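# Flip the dip pen over and align it on the mat

## Task

Turn the dip pen upside down so that its current top face ends up facing down, lay it with its long axis parallel to the mat's long sides, and leave it resting entirely on the mat with no other object on the mat and nothing tipped over anywhere (the reference image is called manual).

## Robot and tools

Robot: a single six-joint arm with a two-finger parallel gripper. The fingers point along the gripper's +z axis and close along its y axis. A block about 10 cm long sticks out from the wrist 3 axis toward the gripper's +x and turns with the hand, so keep it clear of the table and objects. The reported end_effector_position is the spot between the pads when closed. Closed fingertips reach about 19 mm past it, and fully open ones about 6 mm.

Frames: every hand pose, velocity, target and camera pose is given in the arm's base frame, not the scene frame. The base sits at (0, 0, +0.304) m in the scene frame and is tilted, with quat_wxyz (+0.961, +0.114, +0.238, +0.083). In base coordinates, straight up is (-0.438, +0.258, +0.861). In the scene frame the origin is on the table under the base, +z is up, and +y is left when looking along +x. Printed poses may be off by a few centimetres, more at long reach.

Joint order: every 9-number row, and every per-joint list in a result, runs shoulder lift, elbow, wrist 1, wrist 2, wrist 3, shoulder pan, then gripper position, gripper force_limit, gripper speed. The first six are absolute joint angles in radians, the same numbers Joint positions prints. Ranges: elbow -3.142 to 3.142, all others -6.283 to 6.283. Going more than 0.010 rad beyond a range end, and beyond the current angle, gets the call refused. A joint stopped at its real end reports "joint sent to its limit".

Gripper numbers, each in [-1, 1]: position +1 is fully open (85 mm), and the pads touch near -0.8. Use -1 to close until something blocks the fingers. force_limit sets how hard the motor may push. speed sets how fast the gap changes: about 20 mm/s at -1, 85 at 0 and 150 at +1. Both start at +1. The grip is softer after a slow close with low force_limit, roughly 30 N per pad. It is much harder after a fast close from well open, up to 200-245 N. To grip, send -1, keep sending it, and confirm object_status is 2. Status codes: 0 moving, 1 blocked while opening, 2 blocked while closing, 3 reached the request or the pads met. A new force_limit or speed only takes effect once the position number changes by 0.01 or more. Resend your last three gripper numbers to leave the gripper unchanged. position_measured is in counts: 3 fully open, 78 about 60 mm, 130 about 40 mm, 180 about 20 mm, 230 closed.

Tools:
- execute_actions(actions, cameras): actions is a list of actions. Each action is a table of up to 15 rows of 9 numbers, one row per 1/30 s step, and the last row repeats if the table is short. Joints can lag their command by 0.09 to 0.22 s. Each step a target can lead the measured angle by at most 0.651 rad, and hand speed is capped at 4 m/s. An empty list returns camera images and the full state.
- move(target, speed, blend, stop_force, zero, blocking, cameras): target is one 9-number row, or up to 15 rows, of absolute joint angles plus gripper numbers. speed is the top speed in rad/s of the joint with the farthest to go, from 0.01 to 3.14, default 0.5. It can be one value or one per target. blend, in rad, rounds corners between listed targets; 0 stops at each one. stop_force, 3 to 120 N, ends the path when the wrist sensor feels that much push against the motion. Pair it with a low speed for touches, and leave it out when backing away from a contact. zero (default true) re-zeroes the sensor first. blocking=false returns after about 0.5 s while the motion continues, and cannot be combined with stop_force. The result adds a move: line such as done, off_target, held, moving or fault. Joints travel together, so the hand follows a curve and does not steer around obstacles.
- wait(seconds 0-10, cameras): lets time pass while the last command holds.
- stop(cameras): brakes a running move. The fingers keep moving.
- zoom_image(camera, region): camera is cam_low or cam_wrist. region is [x0, y0, x1, y1] in pixels of that camera's latest image, at most 504 by 504. Both images are 896x504.
- show_instructions(): shows the reference image.
- zero_wrist_force(): subtracts the present wrist force and torque reading from later readings.
- finished_scene(scene): ends the current scene; give that scene's number. This cannot be undone.

Results: the gripper pose and velocity, Joint positions, Joint velocities ("within noise" when still), Joint targets (what the drives currently aim at), Joint torques (whole drive output, positive toward larger angles), and Tool commands. Wrist force and torque are given along the hand's own axes, with a third line showing the peak since the last report. "joint command not followed" means the clearance check altered the targets.

Avoid: net force near 150 N on the arm, or contact torque at the limits (138 N m for shoulder and elbow joints, 25.7 N m for wrists). Either triggers a 10 s fault stop. The arm is stiff, so even a small overshoot into a firm surface can fault it. Motors that hold loads or strain at full reach heat up; MOTOR HOT warns first, and a brake stop comes at 85 °C. Do not drop an object from a height, release it while it moves, slam into things, grip it hard while it still rests on the table, or let anything fall off the table. Loose objects may be nudged by outside pushes now and then.

Each tool is called after ">>>" by a JSON object that holds its "method" and its "body", one argument or row to a line.

Reference images:

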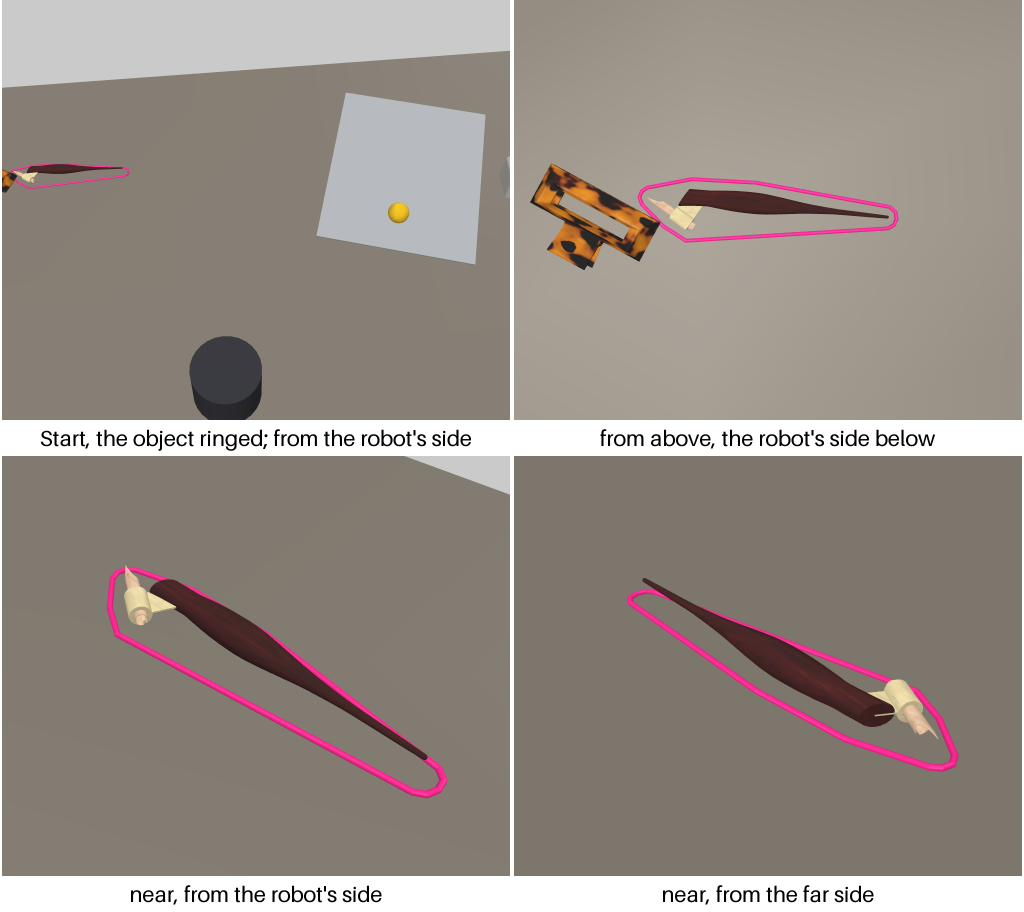

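## Session

>>> {"method": "execute_actions", "body": {
  "actions": []
}}

Scene clock: 0.00 s.
end_effector_position=(+0.3779, -0.3684, +0.3548) position_measured=3 object_status=3 end_effector_quat_wxyz=(+0.129, +0.085, +0.962, -0.225)
Joint names: [shoulder lift, elbow, wrist 1, wrist 2, wrist 3, shoulder pan]
Joint positions: [-1.778 1.908 -2.22 -1.644 -0.834 -0.991]
Joint velocities: within noise
Joint torques (N m): no reading
Wrist force (N): no reading
Wrist torque (N m): no reading
Wrist force, peak (N): no reading
Joint targets: [-1.778 1.908 -2.220 -1.644 -0.834 -0.991]
Tool commands: gripper/position=+1.0 gripper/force_limit=+1.0 gripper/speed=+1.0

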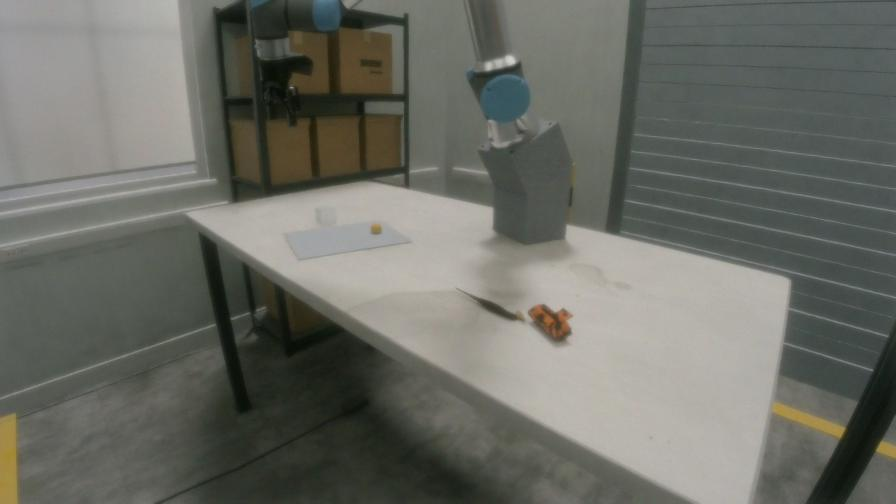

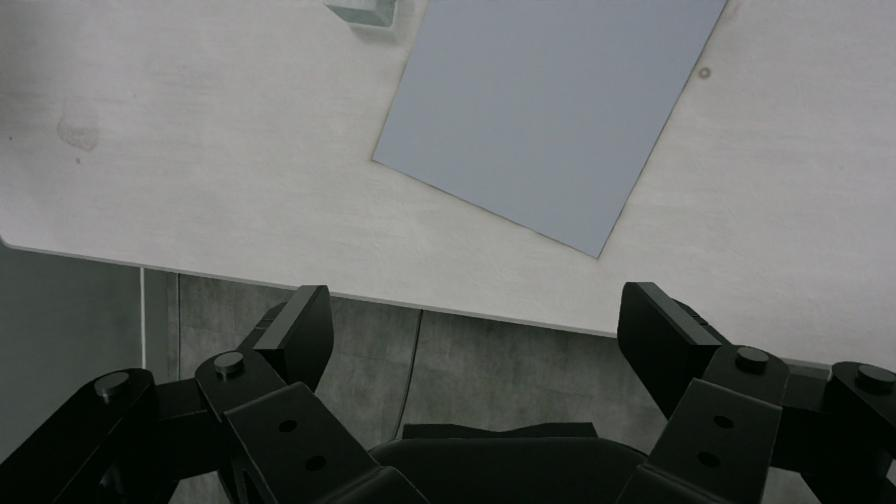

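>>> {"method": "move", "body": {
  "target": [-1.9345, 2.2856, -2.2652, -1.9884, 0.4878, 0.389, 1, 1, 1],
  "speed": 1.0,
  "cameras": ["all"]
}}

Scene clock: 188.03 s.
end_effector_position=(+0.3499, +0.1748, +0.2372) position_measured=3 object_status=3 end_effector_quat_wxyz=(+0.238, +0.083, +0.961, -0.114)
Joint names: [shoulder lift, elbow, wrist 1, wrist 2, wrist 3, shoulder pan]
Joint positions: [-1.934 2.286 -2.265 -1.988 0.488 0.389]
Joint torques (N m): [-26.6 -9.36 -4.65 -1.77 2.43 22.1]
Wrist force (N): [0.3 0.2 0.1]
Wrist torque (N m): [0.02 -0.07 -0.10]
Wrist force, peak (N): [2.0 1.6 -0.6]
Joint targets: [-1.935 2.286 -2.265 -1.988 0.488 0.389]
move: done

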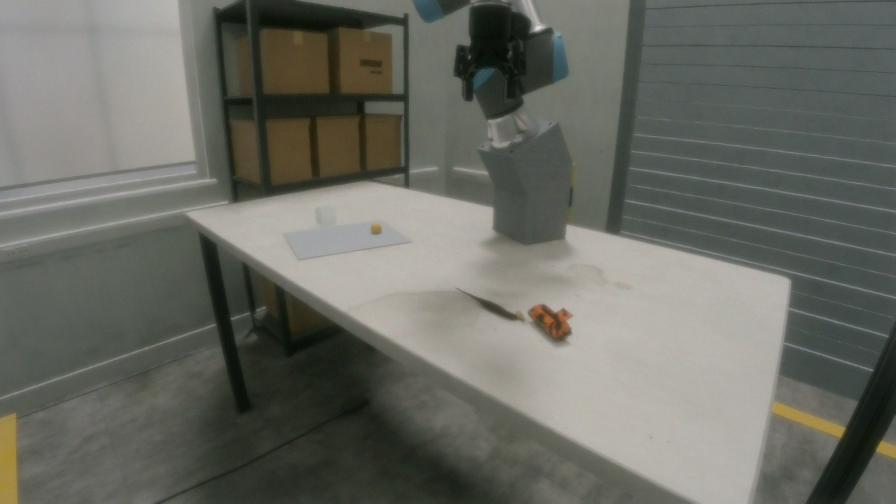

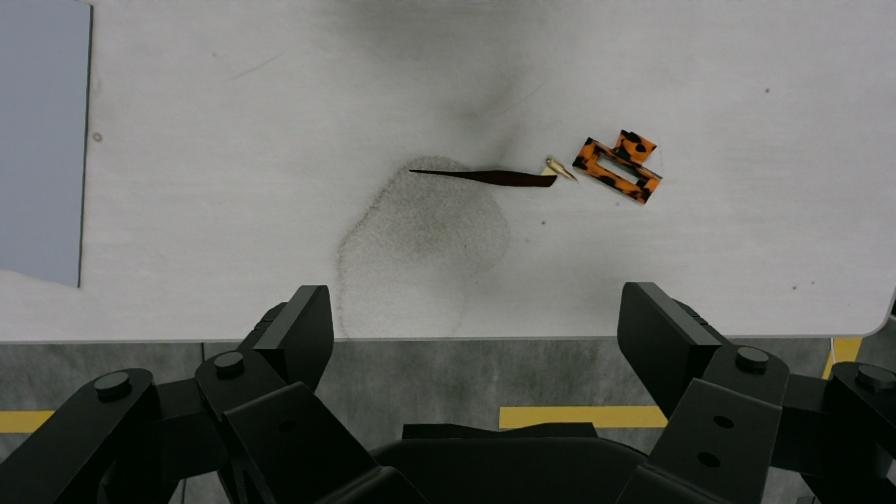

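>>> {"method": "move", "body": {
  "target": [-1.4253, 2.4630, -3.0338, -1.9044, 0.2654, 0.1658, 1, 1, 1],
  "speed": 1.0,
  "cameras": ["cam_wrist"]
}}

Scene clock: 222.17 s.
end_effector_position=(+0.4376, +0.1231, +0.0652) position_measured=3 object_status=3 end_effector_quat_wxyz=(+0.238, +0.083, +0.961, -0.114)
Joint names: [shoulder lift, elbow, wrist 1, wrist 2, wrist 3, shoulder pan]
Joint positions: [-1.425 2.463 -3.034 -1.904 0.265 0.166]
Joint torques (N m): [-23.12 5.36 -4.91 2.24 -2.63 -1.67]
Wrist force (N): [-0.1 0.0 0.3]
Wrist torque (N m): [0.01 -0.03 0.08]
Wrist force, peak (N): [0.5 0.1 1.7]
Joint targets: [-1.425 2.463 -3.034 -1.904 0.265 0.166]
move: done
Images, in order (width x height): cam_wrist 896x504.

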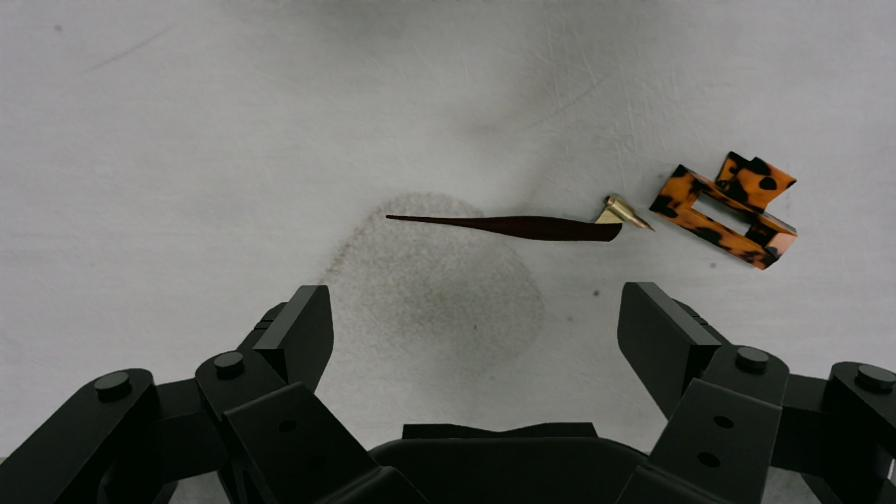

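>>> {"method": "move", "body": {
  "target": [-2.1874, 2.1744, -1.7623, -1.0738, -1.5209, -1.7453, 1, 1, 1],
  "speed": 1.2,
  "cameras": ["cam_wrist"]
}}

Scene clock: 268.50 s.
end_effector_position=(+0.2017, -0.3299, +0.3134) position_measured=3 object_status=3 end_effector_quat_wxyz=(+0.238, +0.083, +0.961, -0.114)
Joint names: [shoulder lift, elbow, wrist 1, wrist 2, wrist 3, shoulder pan]
Joint positions: [-2.187 2.174 -1.762 -1.074 -1.521 -1.745]
Joint torques (N m): [-14.15 -33.37 0.37 2.09 -2.81 -12.35]
Wrist force (N): [-0.1 0.2 0.2]
Wrist torque (N m): [0.03 0.00 0.10]
Wrist force, peak (N): [1.1 2.0 0.0]
Joint targets: [-2.187 2.174 -1.762 -1.074 -1.521 -1.745]
move: done
Images, in order (width x height): cam_wrist 896x504.

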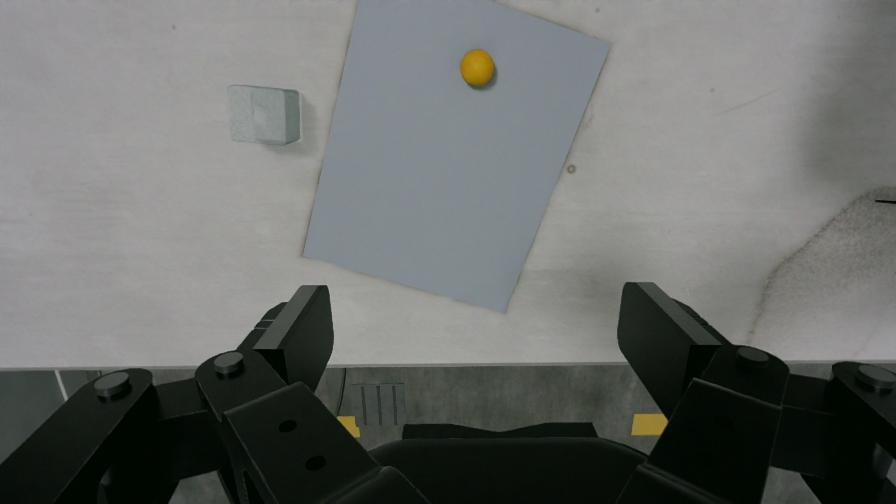

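>>> {"method": "move", "body": {
  "target": [-1.3144, 2.5966, -3.1594, -1.1261, -1.2973, -1.5393, 1, 1, 1],
  "speed": 1.0
}}

>>> {"method": "move", "body": {
  "target": [
    [-1.0982, 2.5419, -3.3493, -1.1465, -1.2297, -1.4748, 1, 1, 1],
    [-0.9126, 2.4647, -3.4816, -1.1661, -1.1703, -1.4171, 1, 1, 1],
    [-0.8159, 2.4075, -3.5333, -1.1775, -1.1386, -1.3858, 1, 1, 1]
  ],
  "speed": [0.25, 0.08, 0.06],
  "blend": [0.02, 0.02, 0],
  "stop_force": 5,
  "cameras": ["cam_wrist"]
}}

Scene clock: 354.43 s.
end_effector_position=(+0.2558, -0.3766, +0.0066) position_measured=3 object_status=3 end_effector_quat_wxyz=(+0.238, +0.083, +0.961, -0.114)
Joint names: [shoulder lift, elbow, wrist 1, wrist 2, wrist 3, shoulder pan]
Joint positions: [-1.315 2.597 -3.159 -1.126 -1.297 -1.539]
Joint torques (N m): [-18.14 7.61 -4.93 -1.89 2.36 9.81]
Wrist force (N): [0.0 0.3 0.4]
Wrist torque (N m): [0.06 -0.02 -0.10]
Wrist force, peak (N): [0.5 0.7 1.4]
Joint targets: [-1.314 2.597 -3.159 -1.126 -1.297 -1.539]
move: done

Scene clock: 358.40 s.
end_effector_position=(+0.2963, -0.4012, -0.0728) position_measured=3 object_status=3 end_effector_quat_wxyz=(+0.238, +0.083, +0.961, -0.114)
Joint names: [shoulder lift, elbow, wrist 1, wrist 2, wrist 3, shoulder pan]
Joint positions: [-0.94 2.476 -3.462 -1.163 -1.179 -1.426]
Joint torques (N m): [-39.39 14.39 0.66 2.3 -2.78 -20.95]
Wrist force (N): [0.0 0.1 -3.6]
Wrist torque (N m): [0.00 -0.04 0.00]
Wrist force, peak (N): [1.0 0.7 -10.6]
Joint targets: [-0.940 2.476 -3.462 -1.163 -1.179 -1.426]
move: contact; path passed 1 of 3 targets; the shoulder lift is farthest, 0.124 rad from its target
Images, in order (width x height): cam_wrist 896x504.

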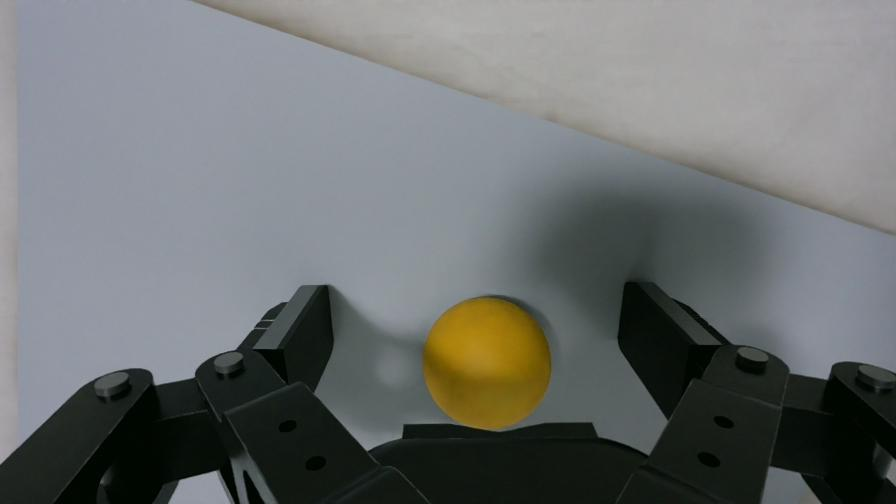

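>>> {"method": "move", "body": {
  "target": [
    [-0.9905, 2.5014, -3.4305, -1.1576, -1.1955, -1.4416, 1, -1, -0.6],
    [-0.9905, 2.5014, -3.4305, -1.1576, -1.1955, -1.4416, -1, -1, -0.6],
    [-1.3144, 2.5966, -3.1594, -1.1261, -1.2973, -1.5393, -1, -1, -0.6]
  ],
  "speed": [0.15, 0.2, 0.4],
  "cameras": ["cam_wrist"]
}}

Scene clock: 405.83 s.
end_effector_position=(+0.2558, -0.3766, +0.0065) position_measured=148 object_status=2 end_effector_quat_wxyz=(+0.238, +0.083, +0.961, -0.114)
Joint names: [shoulder lift, elbow, wrist 1, wrist 2, wrist 3, shoulder pan]
Joint positions: [-1.314 2.597 -3.16 -1.126 -1.297 -1.539]
Joint torques (N m): [-33.97 8.35 0.46 2.27 -2.72 -17.76]
Wrist force (N): [0.4 0.2 0.1]
Wrist torque (N m): [0.04 -0.06 0.07]
Wrist force, peak (N): [0.6 0.3 -5.3]
Joint targets: [-1.314 2.597 -3.159 -1.126 -1.297 -1.539]
move: done
Images, in order (width x height): cam_wrist 896x504.

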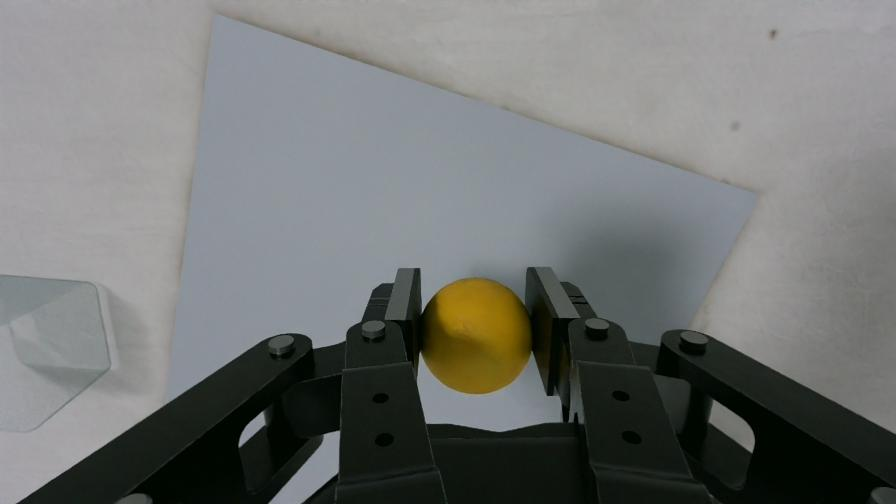

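>>> {"method": "move", "body": {
  "target": [-1.2863, 2.6217, -3.4401, -1.5523, -0.3919, -0.5693, -1, -1, -0.6],
  "speed": 0.9
}}

>>> {"method": "move", "body": {
  "target": [
    [-0.9955, 2.5214, -3.6275, -1.5545, -0.3885, -0.5653, -1, -1, -0.6],
    [-0.9505, 2.5047, -3.659, -1.5546, -0.388, -0.5647, -1, -1, -0.6]
  ],
  "speed": [0.25, 0.06],
  "blend": [0.02, 0],
  "stop_force": 4,
  "cameras": ["cam_wrist"]
}}

Scene clock: 417.13 s.
end_effector_position=(+0.4343, -0.1141, +0.0186) position_measured=148 object_status=2 end_effector_quat_wxyz=(+0.238, +0.083, +0.961, -0.114)
Joint names: [shoulder lift, elbow, wrist 1, wrist 2, wrist 3, shoulder pan]
Joint positions: [-1.286 2.622 -3.44 -1.552 -0.392 -0.57]
Joint torques (N m): [-24.21 14.93 -5.05 -1.9 2.43 20.52]
Wrist force (N): [-0.2 0.2 0.4]
Wrist torque (N m): [0.04 0.03 -0.10]
Wrist force, peak (N): [-0.4 1.9 -0.1]
Joint targets: [-1.286 2.622 -3.440 -1.552 -0.392 -0.569]
move: done

Scene clock: 419.90 s.
end_effector_position=(+0.4693, -0.1347, -0.0508) position_measured=148 object_status=2 end_effector_quat_wxyz=(+0.238, +0.083, +0.961, -0.114)
Joint names: [shoulder lift, elbow, wrist 1, wrist 2, wrist 3, shoulder pan]
Joint positions: [-0.965 2.51 -3.649 -1.555 -0.388 -0.565]
Joint torques (N m): [-43.09 19.23 0.04 -1.27 0.78 5.08]
Wrist force (N): [0.3 0.3 0.2]
Wrist torque (N m): [0.06 -0.06 -0.10]
Wrist force, peak (N): [2.2 1.8 -21.4]
Joint targets: [-0.965 2.510 -3.649 -1.555 -0.388 -0.565]
move: contact; path passed 1 of 2 targets; the shoulder lift is farthest, 0.015 rad from its target
Images, in order (width x height): cam_wrist 896x504.

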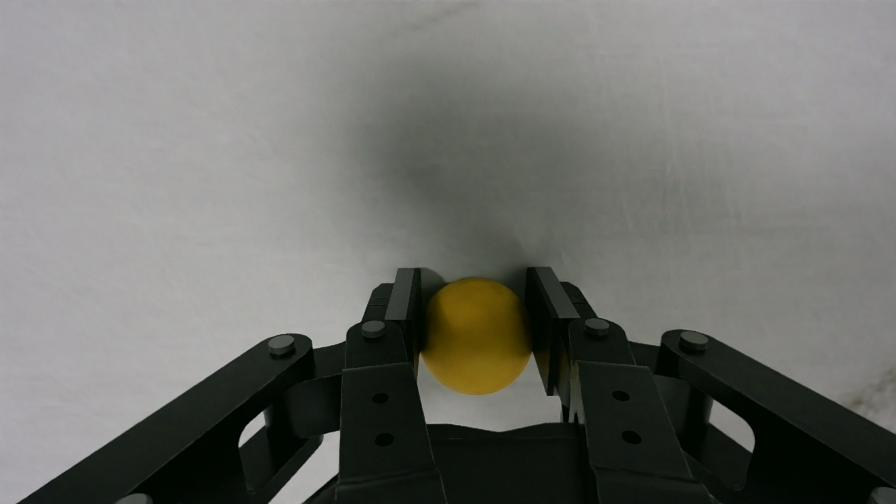

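>>> {"method": "move", "body": {
  "target": [
    [-0.965, 2.51, -3.649, -1.555, -0.388, -0.565, 0.9, -1, -0.8],
    [-1.2863, 2.6217, -3.4401, -1.5523, -0.3919, -0.5693, 0.9, -1, -0.8]
  ],
  "speed": [0.2, 0.4],
  "cameras": ["cam_wrist"]
}}

Scene clock: 431.60 s.
end_effector_position=(+0.4344, -0.1141, +0.0186) position_measured=16 object_status=3 end_effector_quat_wxyz=(+0.238, +0.083, +0.961, -0.114)
Joint names: [shoulder lift, elbow, wrist 1, wrist 2, wrist 3, shoulder pan]
Joint positions: [-1.286 2.622 -3.44 -1.552 -0.392 -0.569]
Joint torques (N m): [-39.04 14.28 0.13 2.29 -2.73 -6.46]
Wrist force (N): [0.5 -0.1 0.0]
Wrist torque (N m): [0.00 -0.08 0.07]
Wrist force, peak (N): [0.4 0.4 0.9]
Joint targets: [-1.286 2.622 -3.440 -1.552 -0.392 -0.569]
move: done
Images, in order (width x height): cam_wrist 896x504.

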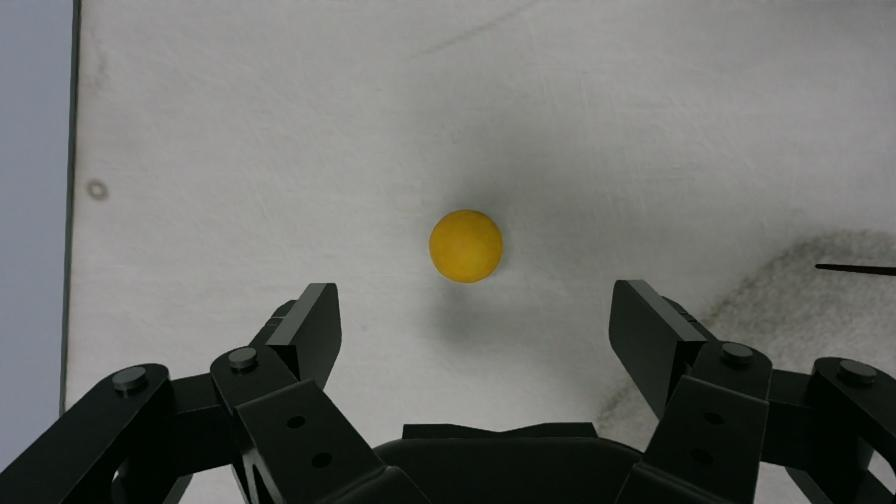

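>>> {"method": "move", "body": {
  "target": [-1.1293, 2.4324, -3.3474, -1.8276, -1.4033, -0.0106, -0.2, -1, -0.6],
  "speed": 0.8,
  "cameras": ["cam_wrist"]
}}

Scene clock: 471.80 s.
end_effector_position=(+0.4881, +0.0628, -0.0072) position_measured=154 object_status=3 end_effector_quat_wxyz=(+0.096, -0.595, +0.759, -0.246)
Joint names: [shoulder lift, elbow, wrist 1, wrist 2, wrist 3, shoulder pan]
Joint positions: [-1.129 2.432 -3.347 -1.828 -1.403 -0.011]
Joint torques (N m): [-28.01 -7.9 0.25 -1.88 -2.87 28.44]
Wrist force (N): [0.1 0.0 0.3]
Wrist torque (N m): [0.01 -0.03 0.09]
Wrist force, peak (N): [-1.2 0.1 0.0]
Joint targets: [-1.129 2.432 -3.347 -1.828 -1.403 -0.011]
move: done
Images, in order (width x height): cam_wrist 896x504.

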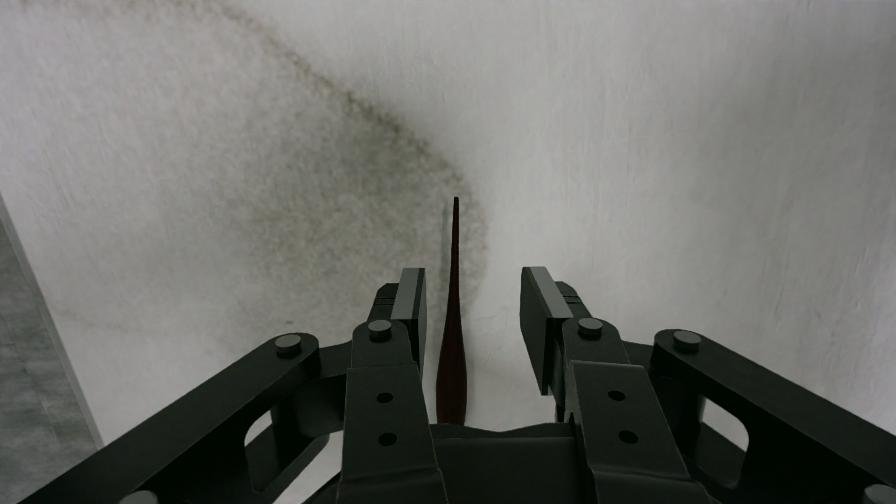

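>>> {"method": "move", "body": {
  "target": [-0.9276, 2.3459, -3.4721, -1.8086, -1.441, -0.0518, -0.2, -1, -0.6],
  "speed": 0.3
}}

>>> {"method": "move", "body": {
  "target": [-0.832, 2.3102, -3.5363, -1.7999, -1.4582, -0.0706, -0.2, -1, -0.6],
  "speed": 0.03,
  "stop_force": 4,
  "cameras": ["all"]
}}

Scene clock: 492.30 s.
end_effector_position=(+0.5218, +0.0458, -0.0599) position_measured=154 object_status=3 end_effector_quat_wxyz=(+0.096, -0.595, +0.759, -0.246)
Joint names: [shoulder lift, elbow, wrist 1, wrist 2, wrist 3, shoulder pan]
Joint positions: [-0.928 2.346 -3.472 -1.809 -1.441 -0.052]
Joint torques (N m): [-31.07 -5.22 -4.86 2.37 -2.62 0.81]
Wrist force (N): [0.2 0.1 0.1]
Wrist torque (N m): [0.02 -0.05 0.08]
Wrist force, peak (N): [0.1 0.0 1.1]
Joint targets: [-0.928 2.346 -3.472 -1.809 -1.441 -0.052]
move: done

Scene clock: 495.40 s.
end_effector_position=(+0.5275, +0.0414, -0.0751) position_measured=154 object_status=3 end_effector_quat_wxyz=(+0.096, -0.595, +0.759, -0.246)
Joint names: [shoulder lift, elbow, wrist 1, wrist 2, wrist 3, shoulder pan]
Joint positions: [-0.876 2.327 -3.507 -1.804 -1.45 -0.062]
Joint torques (N m): [-45.2 14.66 -0.36 -1.68 2.24 29.61]
Wrist force (N): [0.3 0.7 0.7]
Wrist torque (N m): [0.12 -0.07 0.08]
Wrist force, peak (N): [8.2 16.9 -76.1]
Joint targets: [-0.876 2.327 -3.507 -1.804 -1.450 -0.062]
move: contact; the shoulder lift is farthest, 0.044 rad from its target

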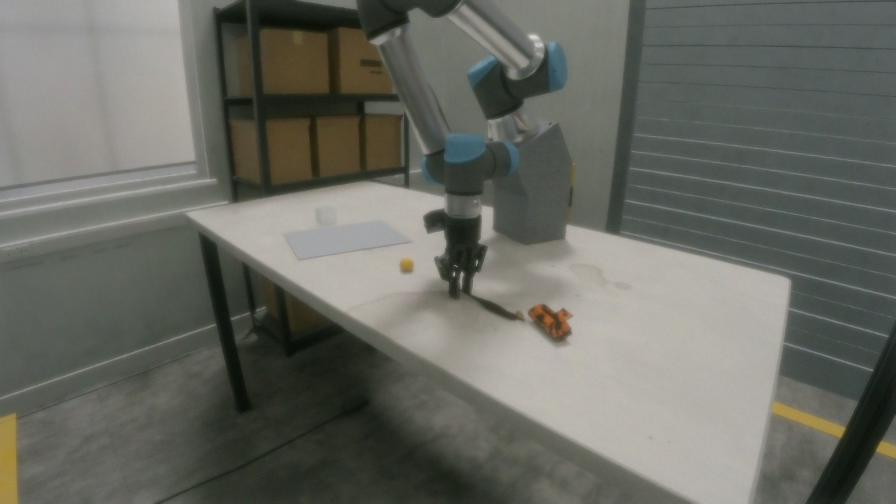

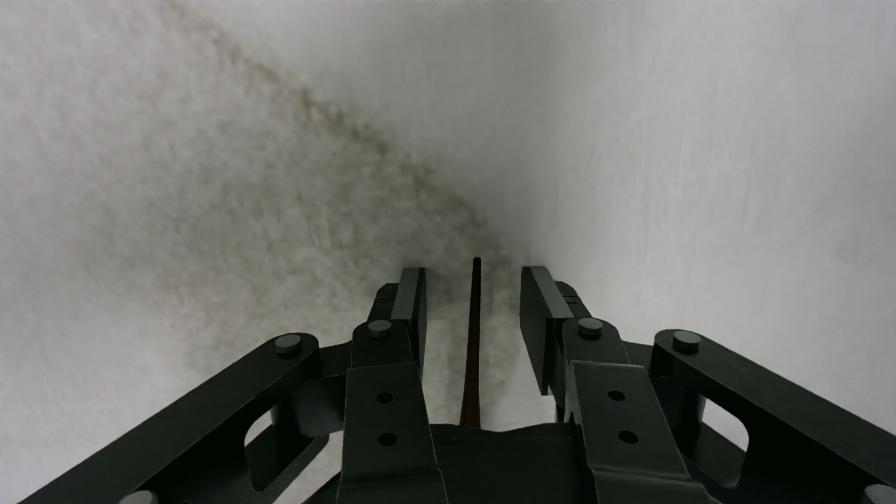

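>>> {"method": "move", "body": {
  "target": [
    [-0.8862, 2.3305, -3.4999, -1.8048, -1.4485, -0.06, -0.2, -1, -0.8],
    [-0.8862, 2.3305, -3.4999, -1.8048, -1.4485, -0.06, -1, -1, -0.8],
    [-1.1293, 2.4324, -3.3474, -1.8276, -1.4033, -0.0106, -1, -1, -0.8]
  ],
  "speed": [0.1, 0.1, 0.3],
  "cameras": ["all"]
}}

Scene clock: 512.50 s.
end_effector_position=(+0.4881, +0.0628, -0.0073) position_measured=225 object_status=2 end_effector_quat_wxyz=(+0.096, -0.595, +0.759, -0.246)
Joint names: [shoulder lift, elbow, wrist 1, wrist 2, wrist 3, shoulder pan]
Joint positions: [-1.129 2.432 -3.348 -1.828 -1.403 -0.011]
Joint torques (N m): [-42.52 12.46 0.29 -1.89 2.23 27.21]
Wrist force (N): [0.1 0.4 1.1]
Wrist torque (N m): [0.06 0.01 -0.09]
Wrist force, peak (N): [0.4 0.3 2.0]
Joint targets: [-1.129 2.432 -3.347 -1.828 -1.403 -0.011]
move: done

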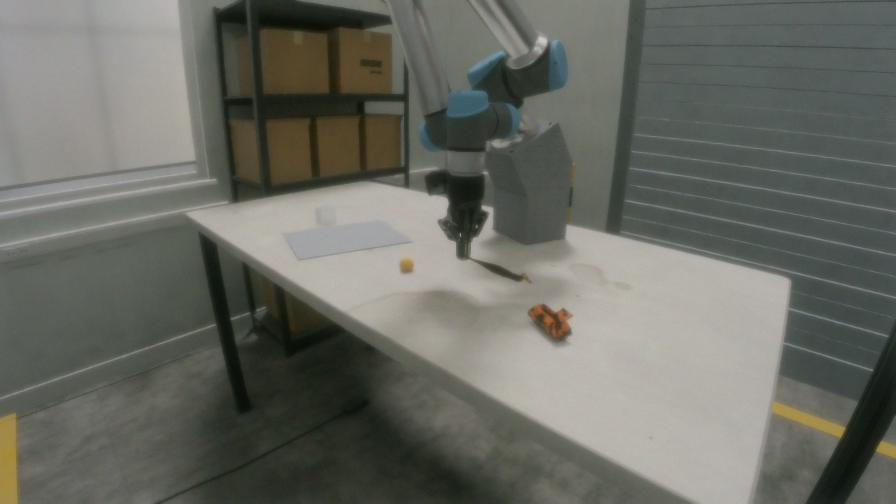

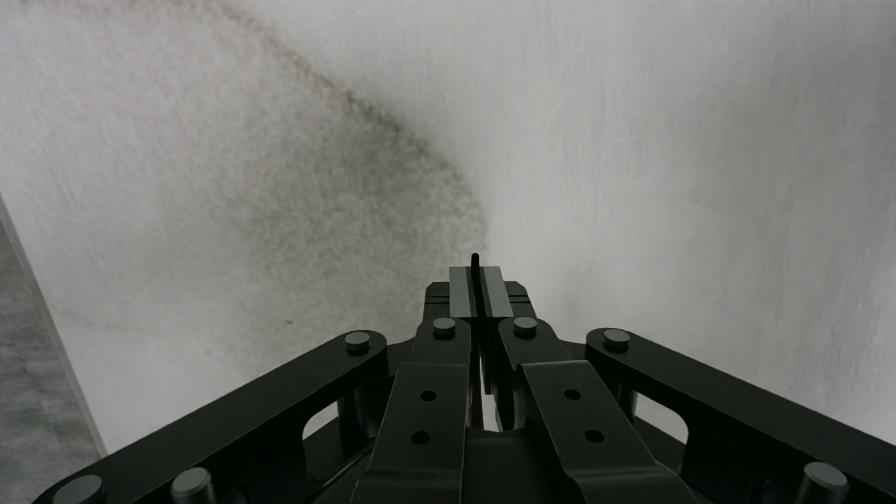

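>>> {"method": "move", "body": {
  "target": [
    [-1.75, 2.3, -2.5, -1.9, -1.2, -0.2, -1, -1, -0.8],
    [-0.9238, 1.5413, -1.035, -2.0949, -0.188, -1.0381, -1, -1, -0.8]
  ],
  "speed": 0.7,
  "blend": [0.15, 0],
  "cameras": ["all"]
}}

Scene clock: 684.33 s.
end_effector_position=(+0.2138, -0.3534, +0.0932) position_measured=225 object_status=2 end_effector_quat_wxyz=(-0.556, +0.205, +0.796, +0.125)
Joint names: [shoulder lift, elbow, wrist 1, wrist 2, wrist 3, shoulder pan]
Joint positions: [-0.924 1.541 -1.035 -2.095 -0.188 -1.038]
Joint torques (N m): [-43.61 -18.79 4.8 -2.36 2.42 -18.94]
Wrist force (N): [-0.2 1.8 -0.5]
Wrist torque (N m): [0.20 0.07 -0.08]
Wrist force, peak (N): [-0.5 1.3 1.9]
Joint targets: [-0.924 1.541 -1.035 -2.095 -0.188 -1.038]
move: done

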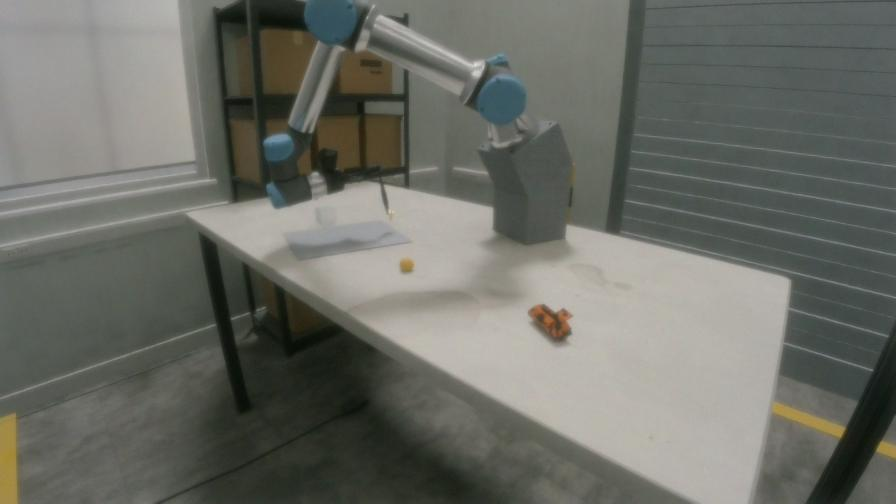

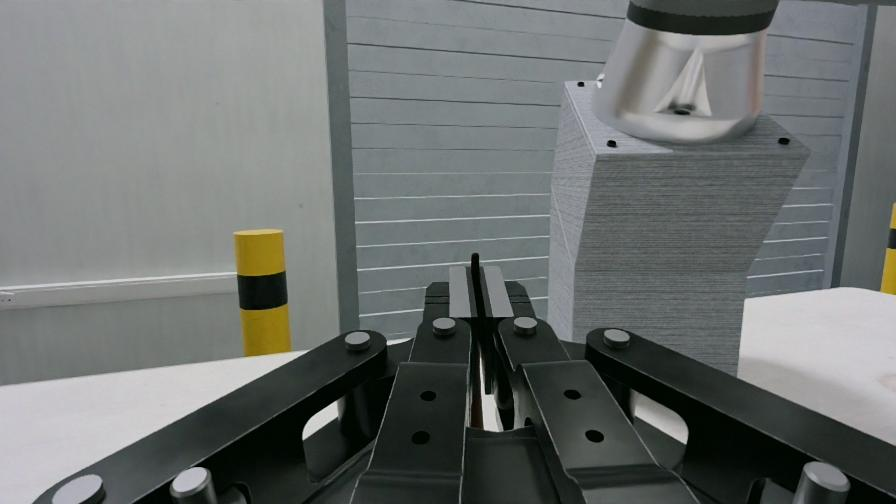

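>>> {"method": "zoom_image", "body": {
  "camera": "cam_low",
  "region": [250, 120, 450, 270]
}}

Scaled by 2.520 from the camera's 896x504 image, which has a finer 1280x720 frame.

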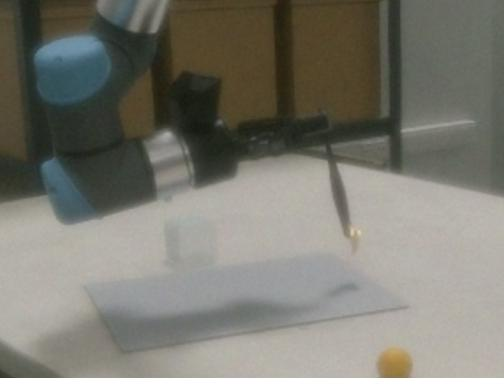

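>>> {"method": "move", "body": {
  "target": [-0.8679, 1.4685, -1.0144, -2.0793, -0.1801, -1.0207, -1, -1, -0.8],
  "speed": 0.15
}}

>>> {"method": "move", "body": {
  "target": [-0.7699, 1.3411, -0.9783, -2.0521, -0.1665, -0.9903, -1, -1, -0.8],
  "speed": 0.018,
  "stop_force": 3,
  "cameras": ["all"]
}}

Scene clock: 786.60 s.
end_effector_position=(+0.2332, -0.3647, +0.0836) position_measured=225 object_status=2 end_effector_quat_wxyz=(-0.556, +0.205, +0.796, +0.125)
Joint names: [shoulder lift, elbow, wrist 1, wrist 2, wrist 3, shoulder pan]
Joint positions: [-0.868 1.469 -1.014 -2.079 -0.18 -1.021]
Joint torques (N m): [-45.24 -18.17 4.78 1.96 2.39 8.44]
Wrist force (N): [-0.1 1.9 -0.5]
Wrist torque (N m): [0.20 0.07 -0.08]
Wrist force, peak (N): [-0.6 1.9 -1.1]
Joint targets: [-0.868 1.469 -1.014 -2.079 -0.180 -1.021]
move: done

Scene clock: 790.37 s.
end_effector_position=(+0.2447, -0.3708, +0.0775) position_measured=225 object_status=2 end_effector_quat_wxyz=(-0.556, +0.205, +0.796, +0.125)
Joint names: [shoulder lift, elbow, wrist 1, wrist 2, wrist 3, shoulder pan]
Joint positions: [-0.835 1.426 -1.002 -2.07 -0.176 -1.01]
Joint torques (N m): [-58.13 1.25 -1.34 -1.97 -2.42 -19.44]
Wrist force (N): [4.3 1.8 -0.9]
Wrist torque (N m): [0.21 0.14 -0.09]
Wrist force, peak (N): [6.4 1.7 -0.4]
Joint targets: [-0.835 1.426 -1.002 -2.070 -0.176 -1.010]
move: contact; the elbow is farthest, 0.085 rad from its target

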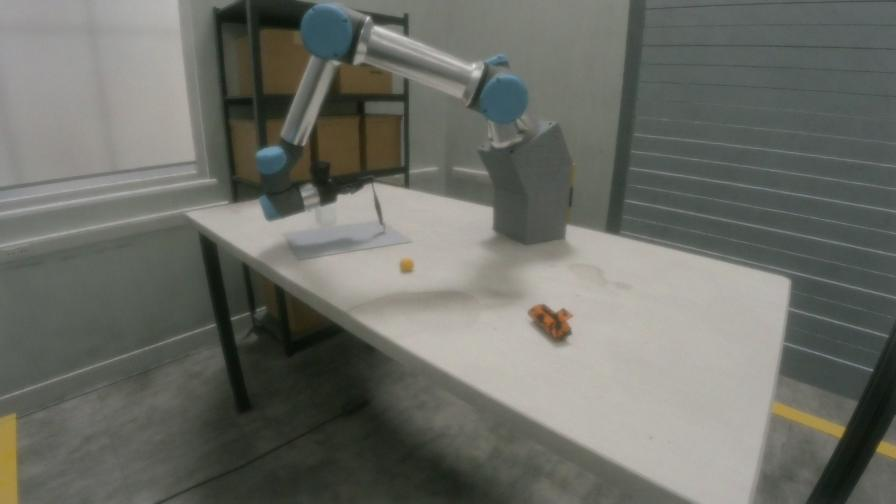

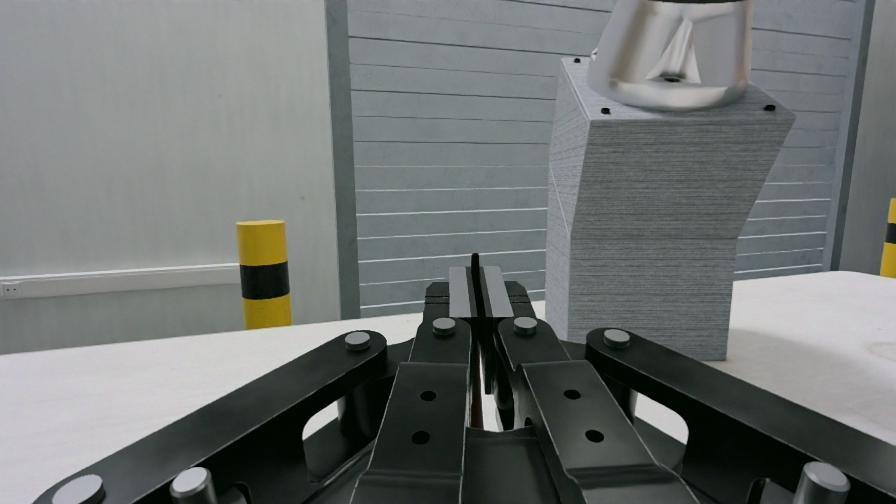

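>>> {"method": "move", "body": {
  "target": [
    [-0.8762, 1.4178, -1.0673, -2.0422, -0.2256, -1.0027, -1, -1, -0.8],
    [-0.9, 1.3891, -1.125, -2.0081, -0.2691, -0.9926, -1, -1, -0.8],
    [-0.9348, 1.3618, -1.3107, -1.9221, -0.3557, -0.9782, -1, -1, -0.8],
    [-1.0453, 1.5226, -1.6679, -1.8075, -0.4641, -1.0008, -1, -1, -0.8]
  ],
  "speed": [0.08, 0.12, 0.2, 0.25],
  "blend": [0.015, 0.02, 0.03, 0],
  "stop_force": 12,
  "cameras": ["all"]
}}

>>> {"method": "zoom_image", "body": {
  "camera": "cam_low",
  "region": [250, 120, 450, 270]
}}

Scene clock: 850.93 s.
end_effector_position=(+0.3645, -0.4333, +0.0810) position_measured=225 object_status=2 end_effector_quat_wxyz=(-0.217, +0.237, +0.946, +0.039)
Joint names: [shoulder lift, elbow, wrist 1, wrist 2, wrist 3, shoulder pan]
Joint positions: [-1.045 1.523 -1.668 -1.808 -0.464 -1.001]
Joint torques (N m): [-60.36 -3.89 -2.78 1.58 -2.8 -17.42]
Wrist force (N): [0.6 0.6 0.1]
Wrist torque (N m): [0.01 0.12 0.13]
Wrist force, peak (N): [5.4 1.9 -0.1]
Joint targets: [-1.045 1.523 -1.668 -1.807 -0.464 -1.001]
move: done

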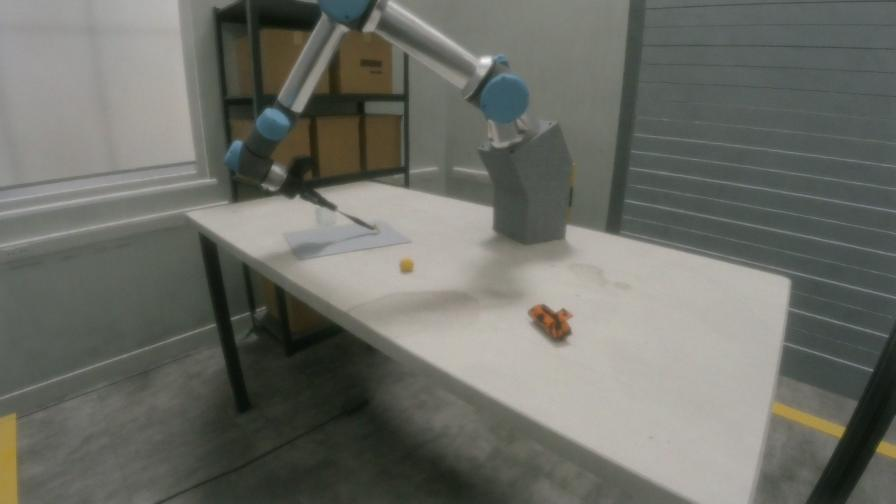

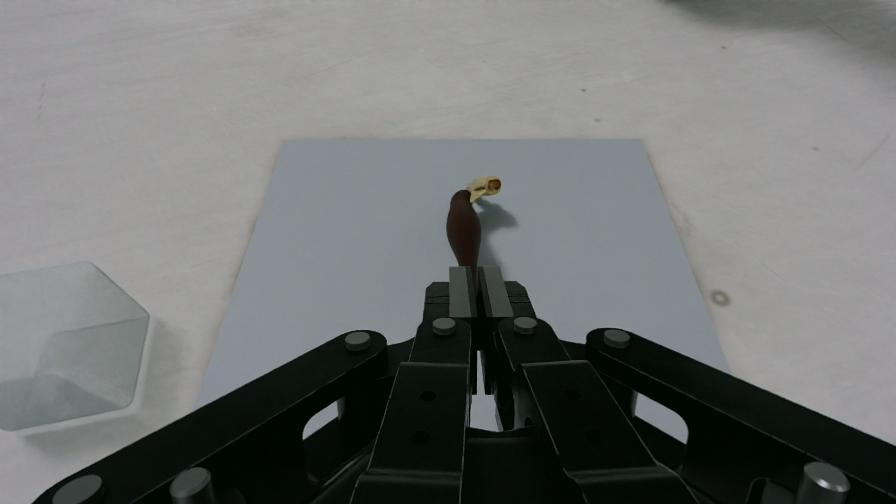

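Scaled by 2.520 from the camera's 896x504 image, which has a finer 1280x720 frame.

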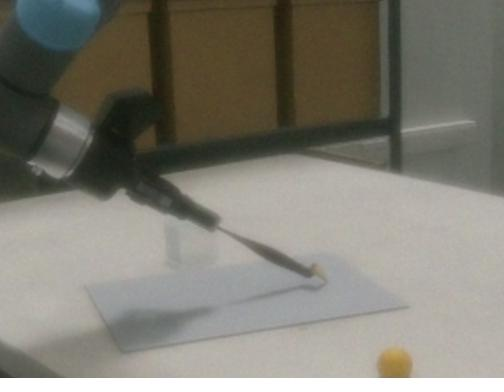

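>>> {"method": "move", "body": {
  "target": [
    [-1.1457, 1.7638, -2.1536, -1.6271, -0.5652, -1.0513, -1, -1, -0.8],
    [-1.1635, 1.9316, -2.5063, -1.4879, -0.6103, -1.0989, -1, -1, -0.8],
    [-1.1249, 2.0538, -2.8329, -1.355, -0.6285, -1.1437, -1, -1, -0.8]
  ],
  "speed": [0.3, 0.2, 0.12],
  "blend": [0.03, 0.03, 0],
  "stop_force": 10,
  "cameras": ["all"]
}}

>>> {"method": "zoom_image", "body": {
  "camera": "cam_low",
  "region": [250, 120, 450, 270]
}}

Scene clock: 866.30 s.
end_effector_position=(+0.4176, -0.4630, +0.0272) position_measured=225 object_status=2 end_effector_quat_wxyz=(+0.187, +0.233, +0.953, -0.061)
Joint names: [shoulder lift, elbow, wrist 1, wrist 2, wrist 3, shoulder pan]
Joint positions: [-1.125 2.054 -2.833 -1.355 -0.628 -1.144]
Joint torques (N m): [-35.64 3.22 -4.77 2.46 -2.71 -18.09]
Wrist force (N): [0.5 0.2 -0.4]
Wrist torque (N m): [0.04 0.16 0.09]
Wrist force, peak (N): [1.4 0.2 -1.3]
Joint targets: [-1.125 2.054 -2.833 -1.355 -0.629 -1.144]
move: done

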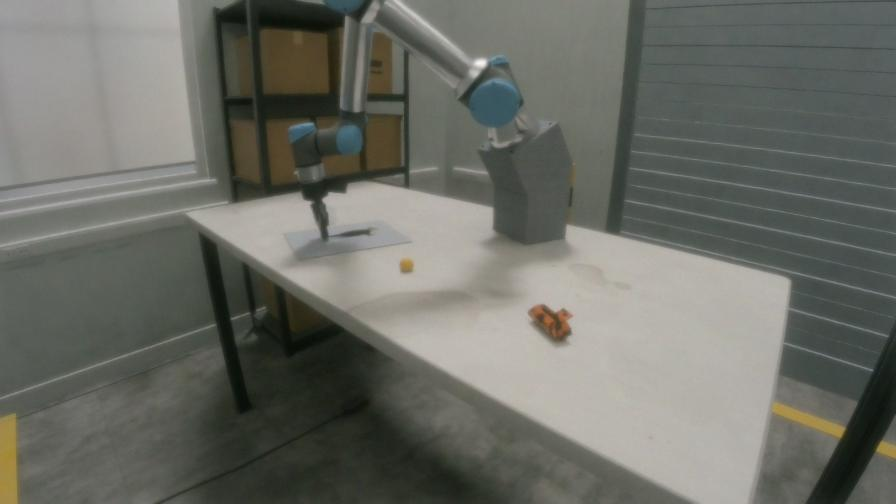

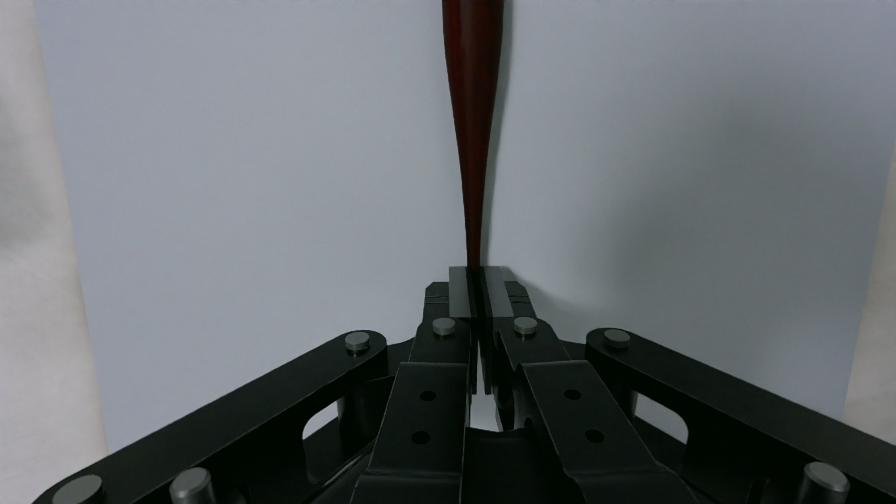

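Scaled by 2.520 from the camera's 896x504 image, which has a finer 1280x720 frame.

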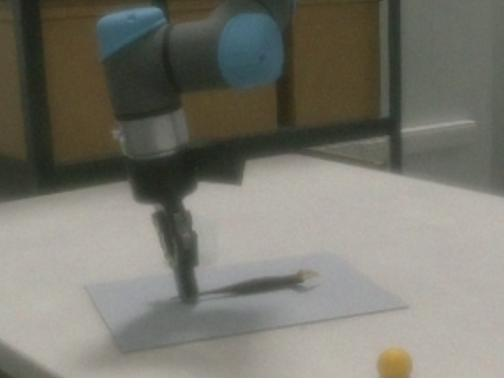

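>>> {"method": "move", "body": {
  "target": [
    [-1.1249, 2.0538, -2.8329, -1.355, -0.6285, -1.1437, -0.3, -1, -1],
    [-1.3, 2.05, -2.65, -1.35, -0.65, -1.15, -0.3, -1, -1]
  ],
  "speed": [0.1, 0.25],
  "cameras": ["all"]
}}

>>> {"method": "zoom_image", "body": {
  "camera": "cam_low",
  "region": [250, 170, 450, 270]
}}

Scene clock: 880.90 s.
end_effector_position=(+0.4084, -0.4484, +0.0996) position_measured=167 object_status=3 end_effector_quat_wxyz=(+0.186, +0.225, +0.954, -0.060)
Joint names: [shoulder lift, elbow, wrist 1, wrist 2, wrist 3, shoulder pan]
Joint positions: [-1.3 2.05 -2.65 -1.35 -0.65 -1.15]
Joint torques (N m): [-48.57 -20.95 0.46 2.07 -2.73 -16.84]
Wrist force (N): [0.2 0.0 0.8]
Wrist torque (N m): [0.00 -0.03 0.10]
Wrist force, peak (N): [1.5 0.4 -1.3]
Joint targets: [-1.300 2.050 -2.650 -1.350 -0.650 -1.150]
move: done

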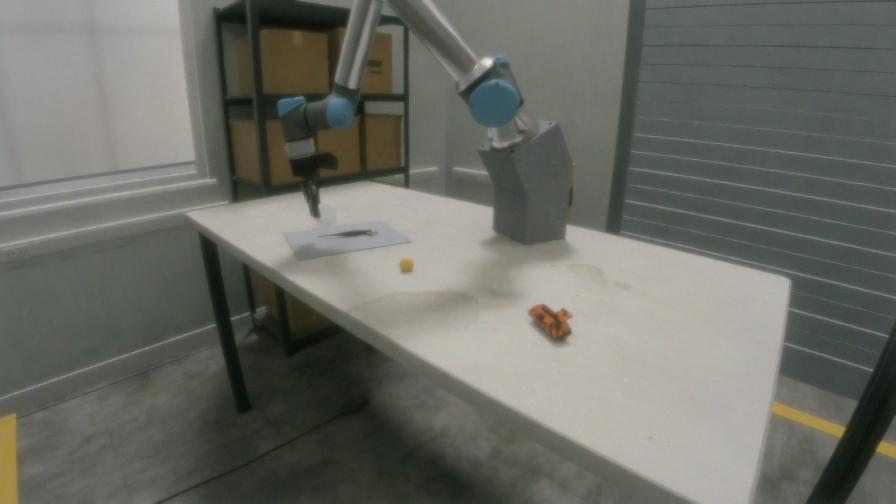

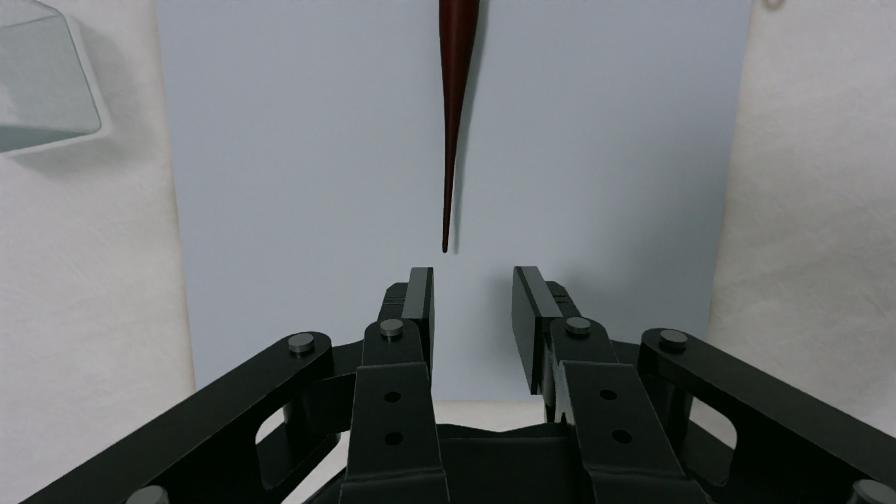

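Scaled by 2.520 from the camera's 896x504 image, which has a finer 1280x720 frame.

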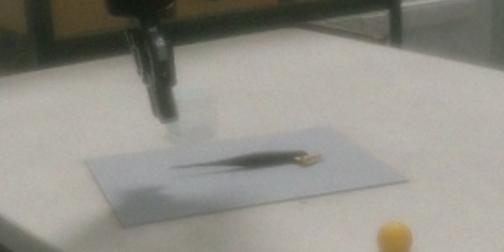

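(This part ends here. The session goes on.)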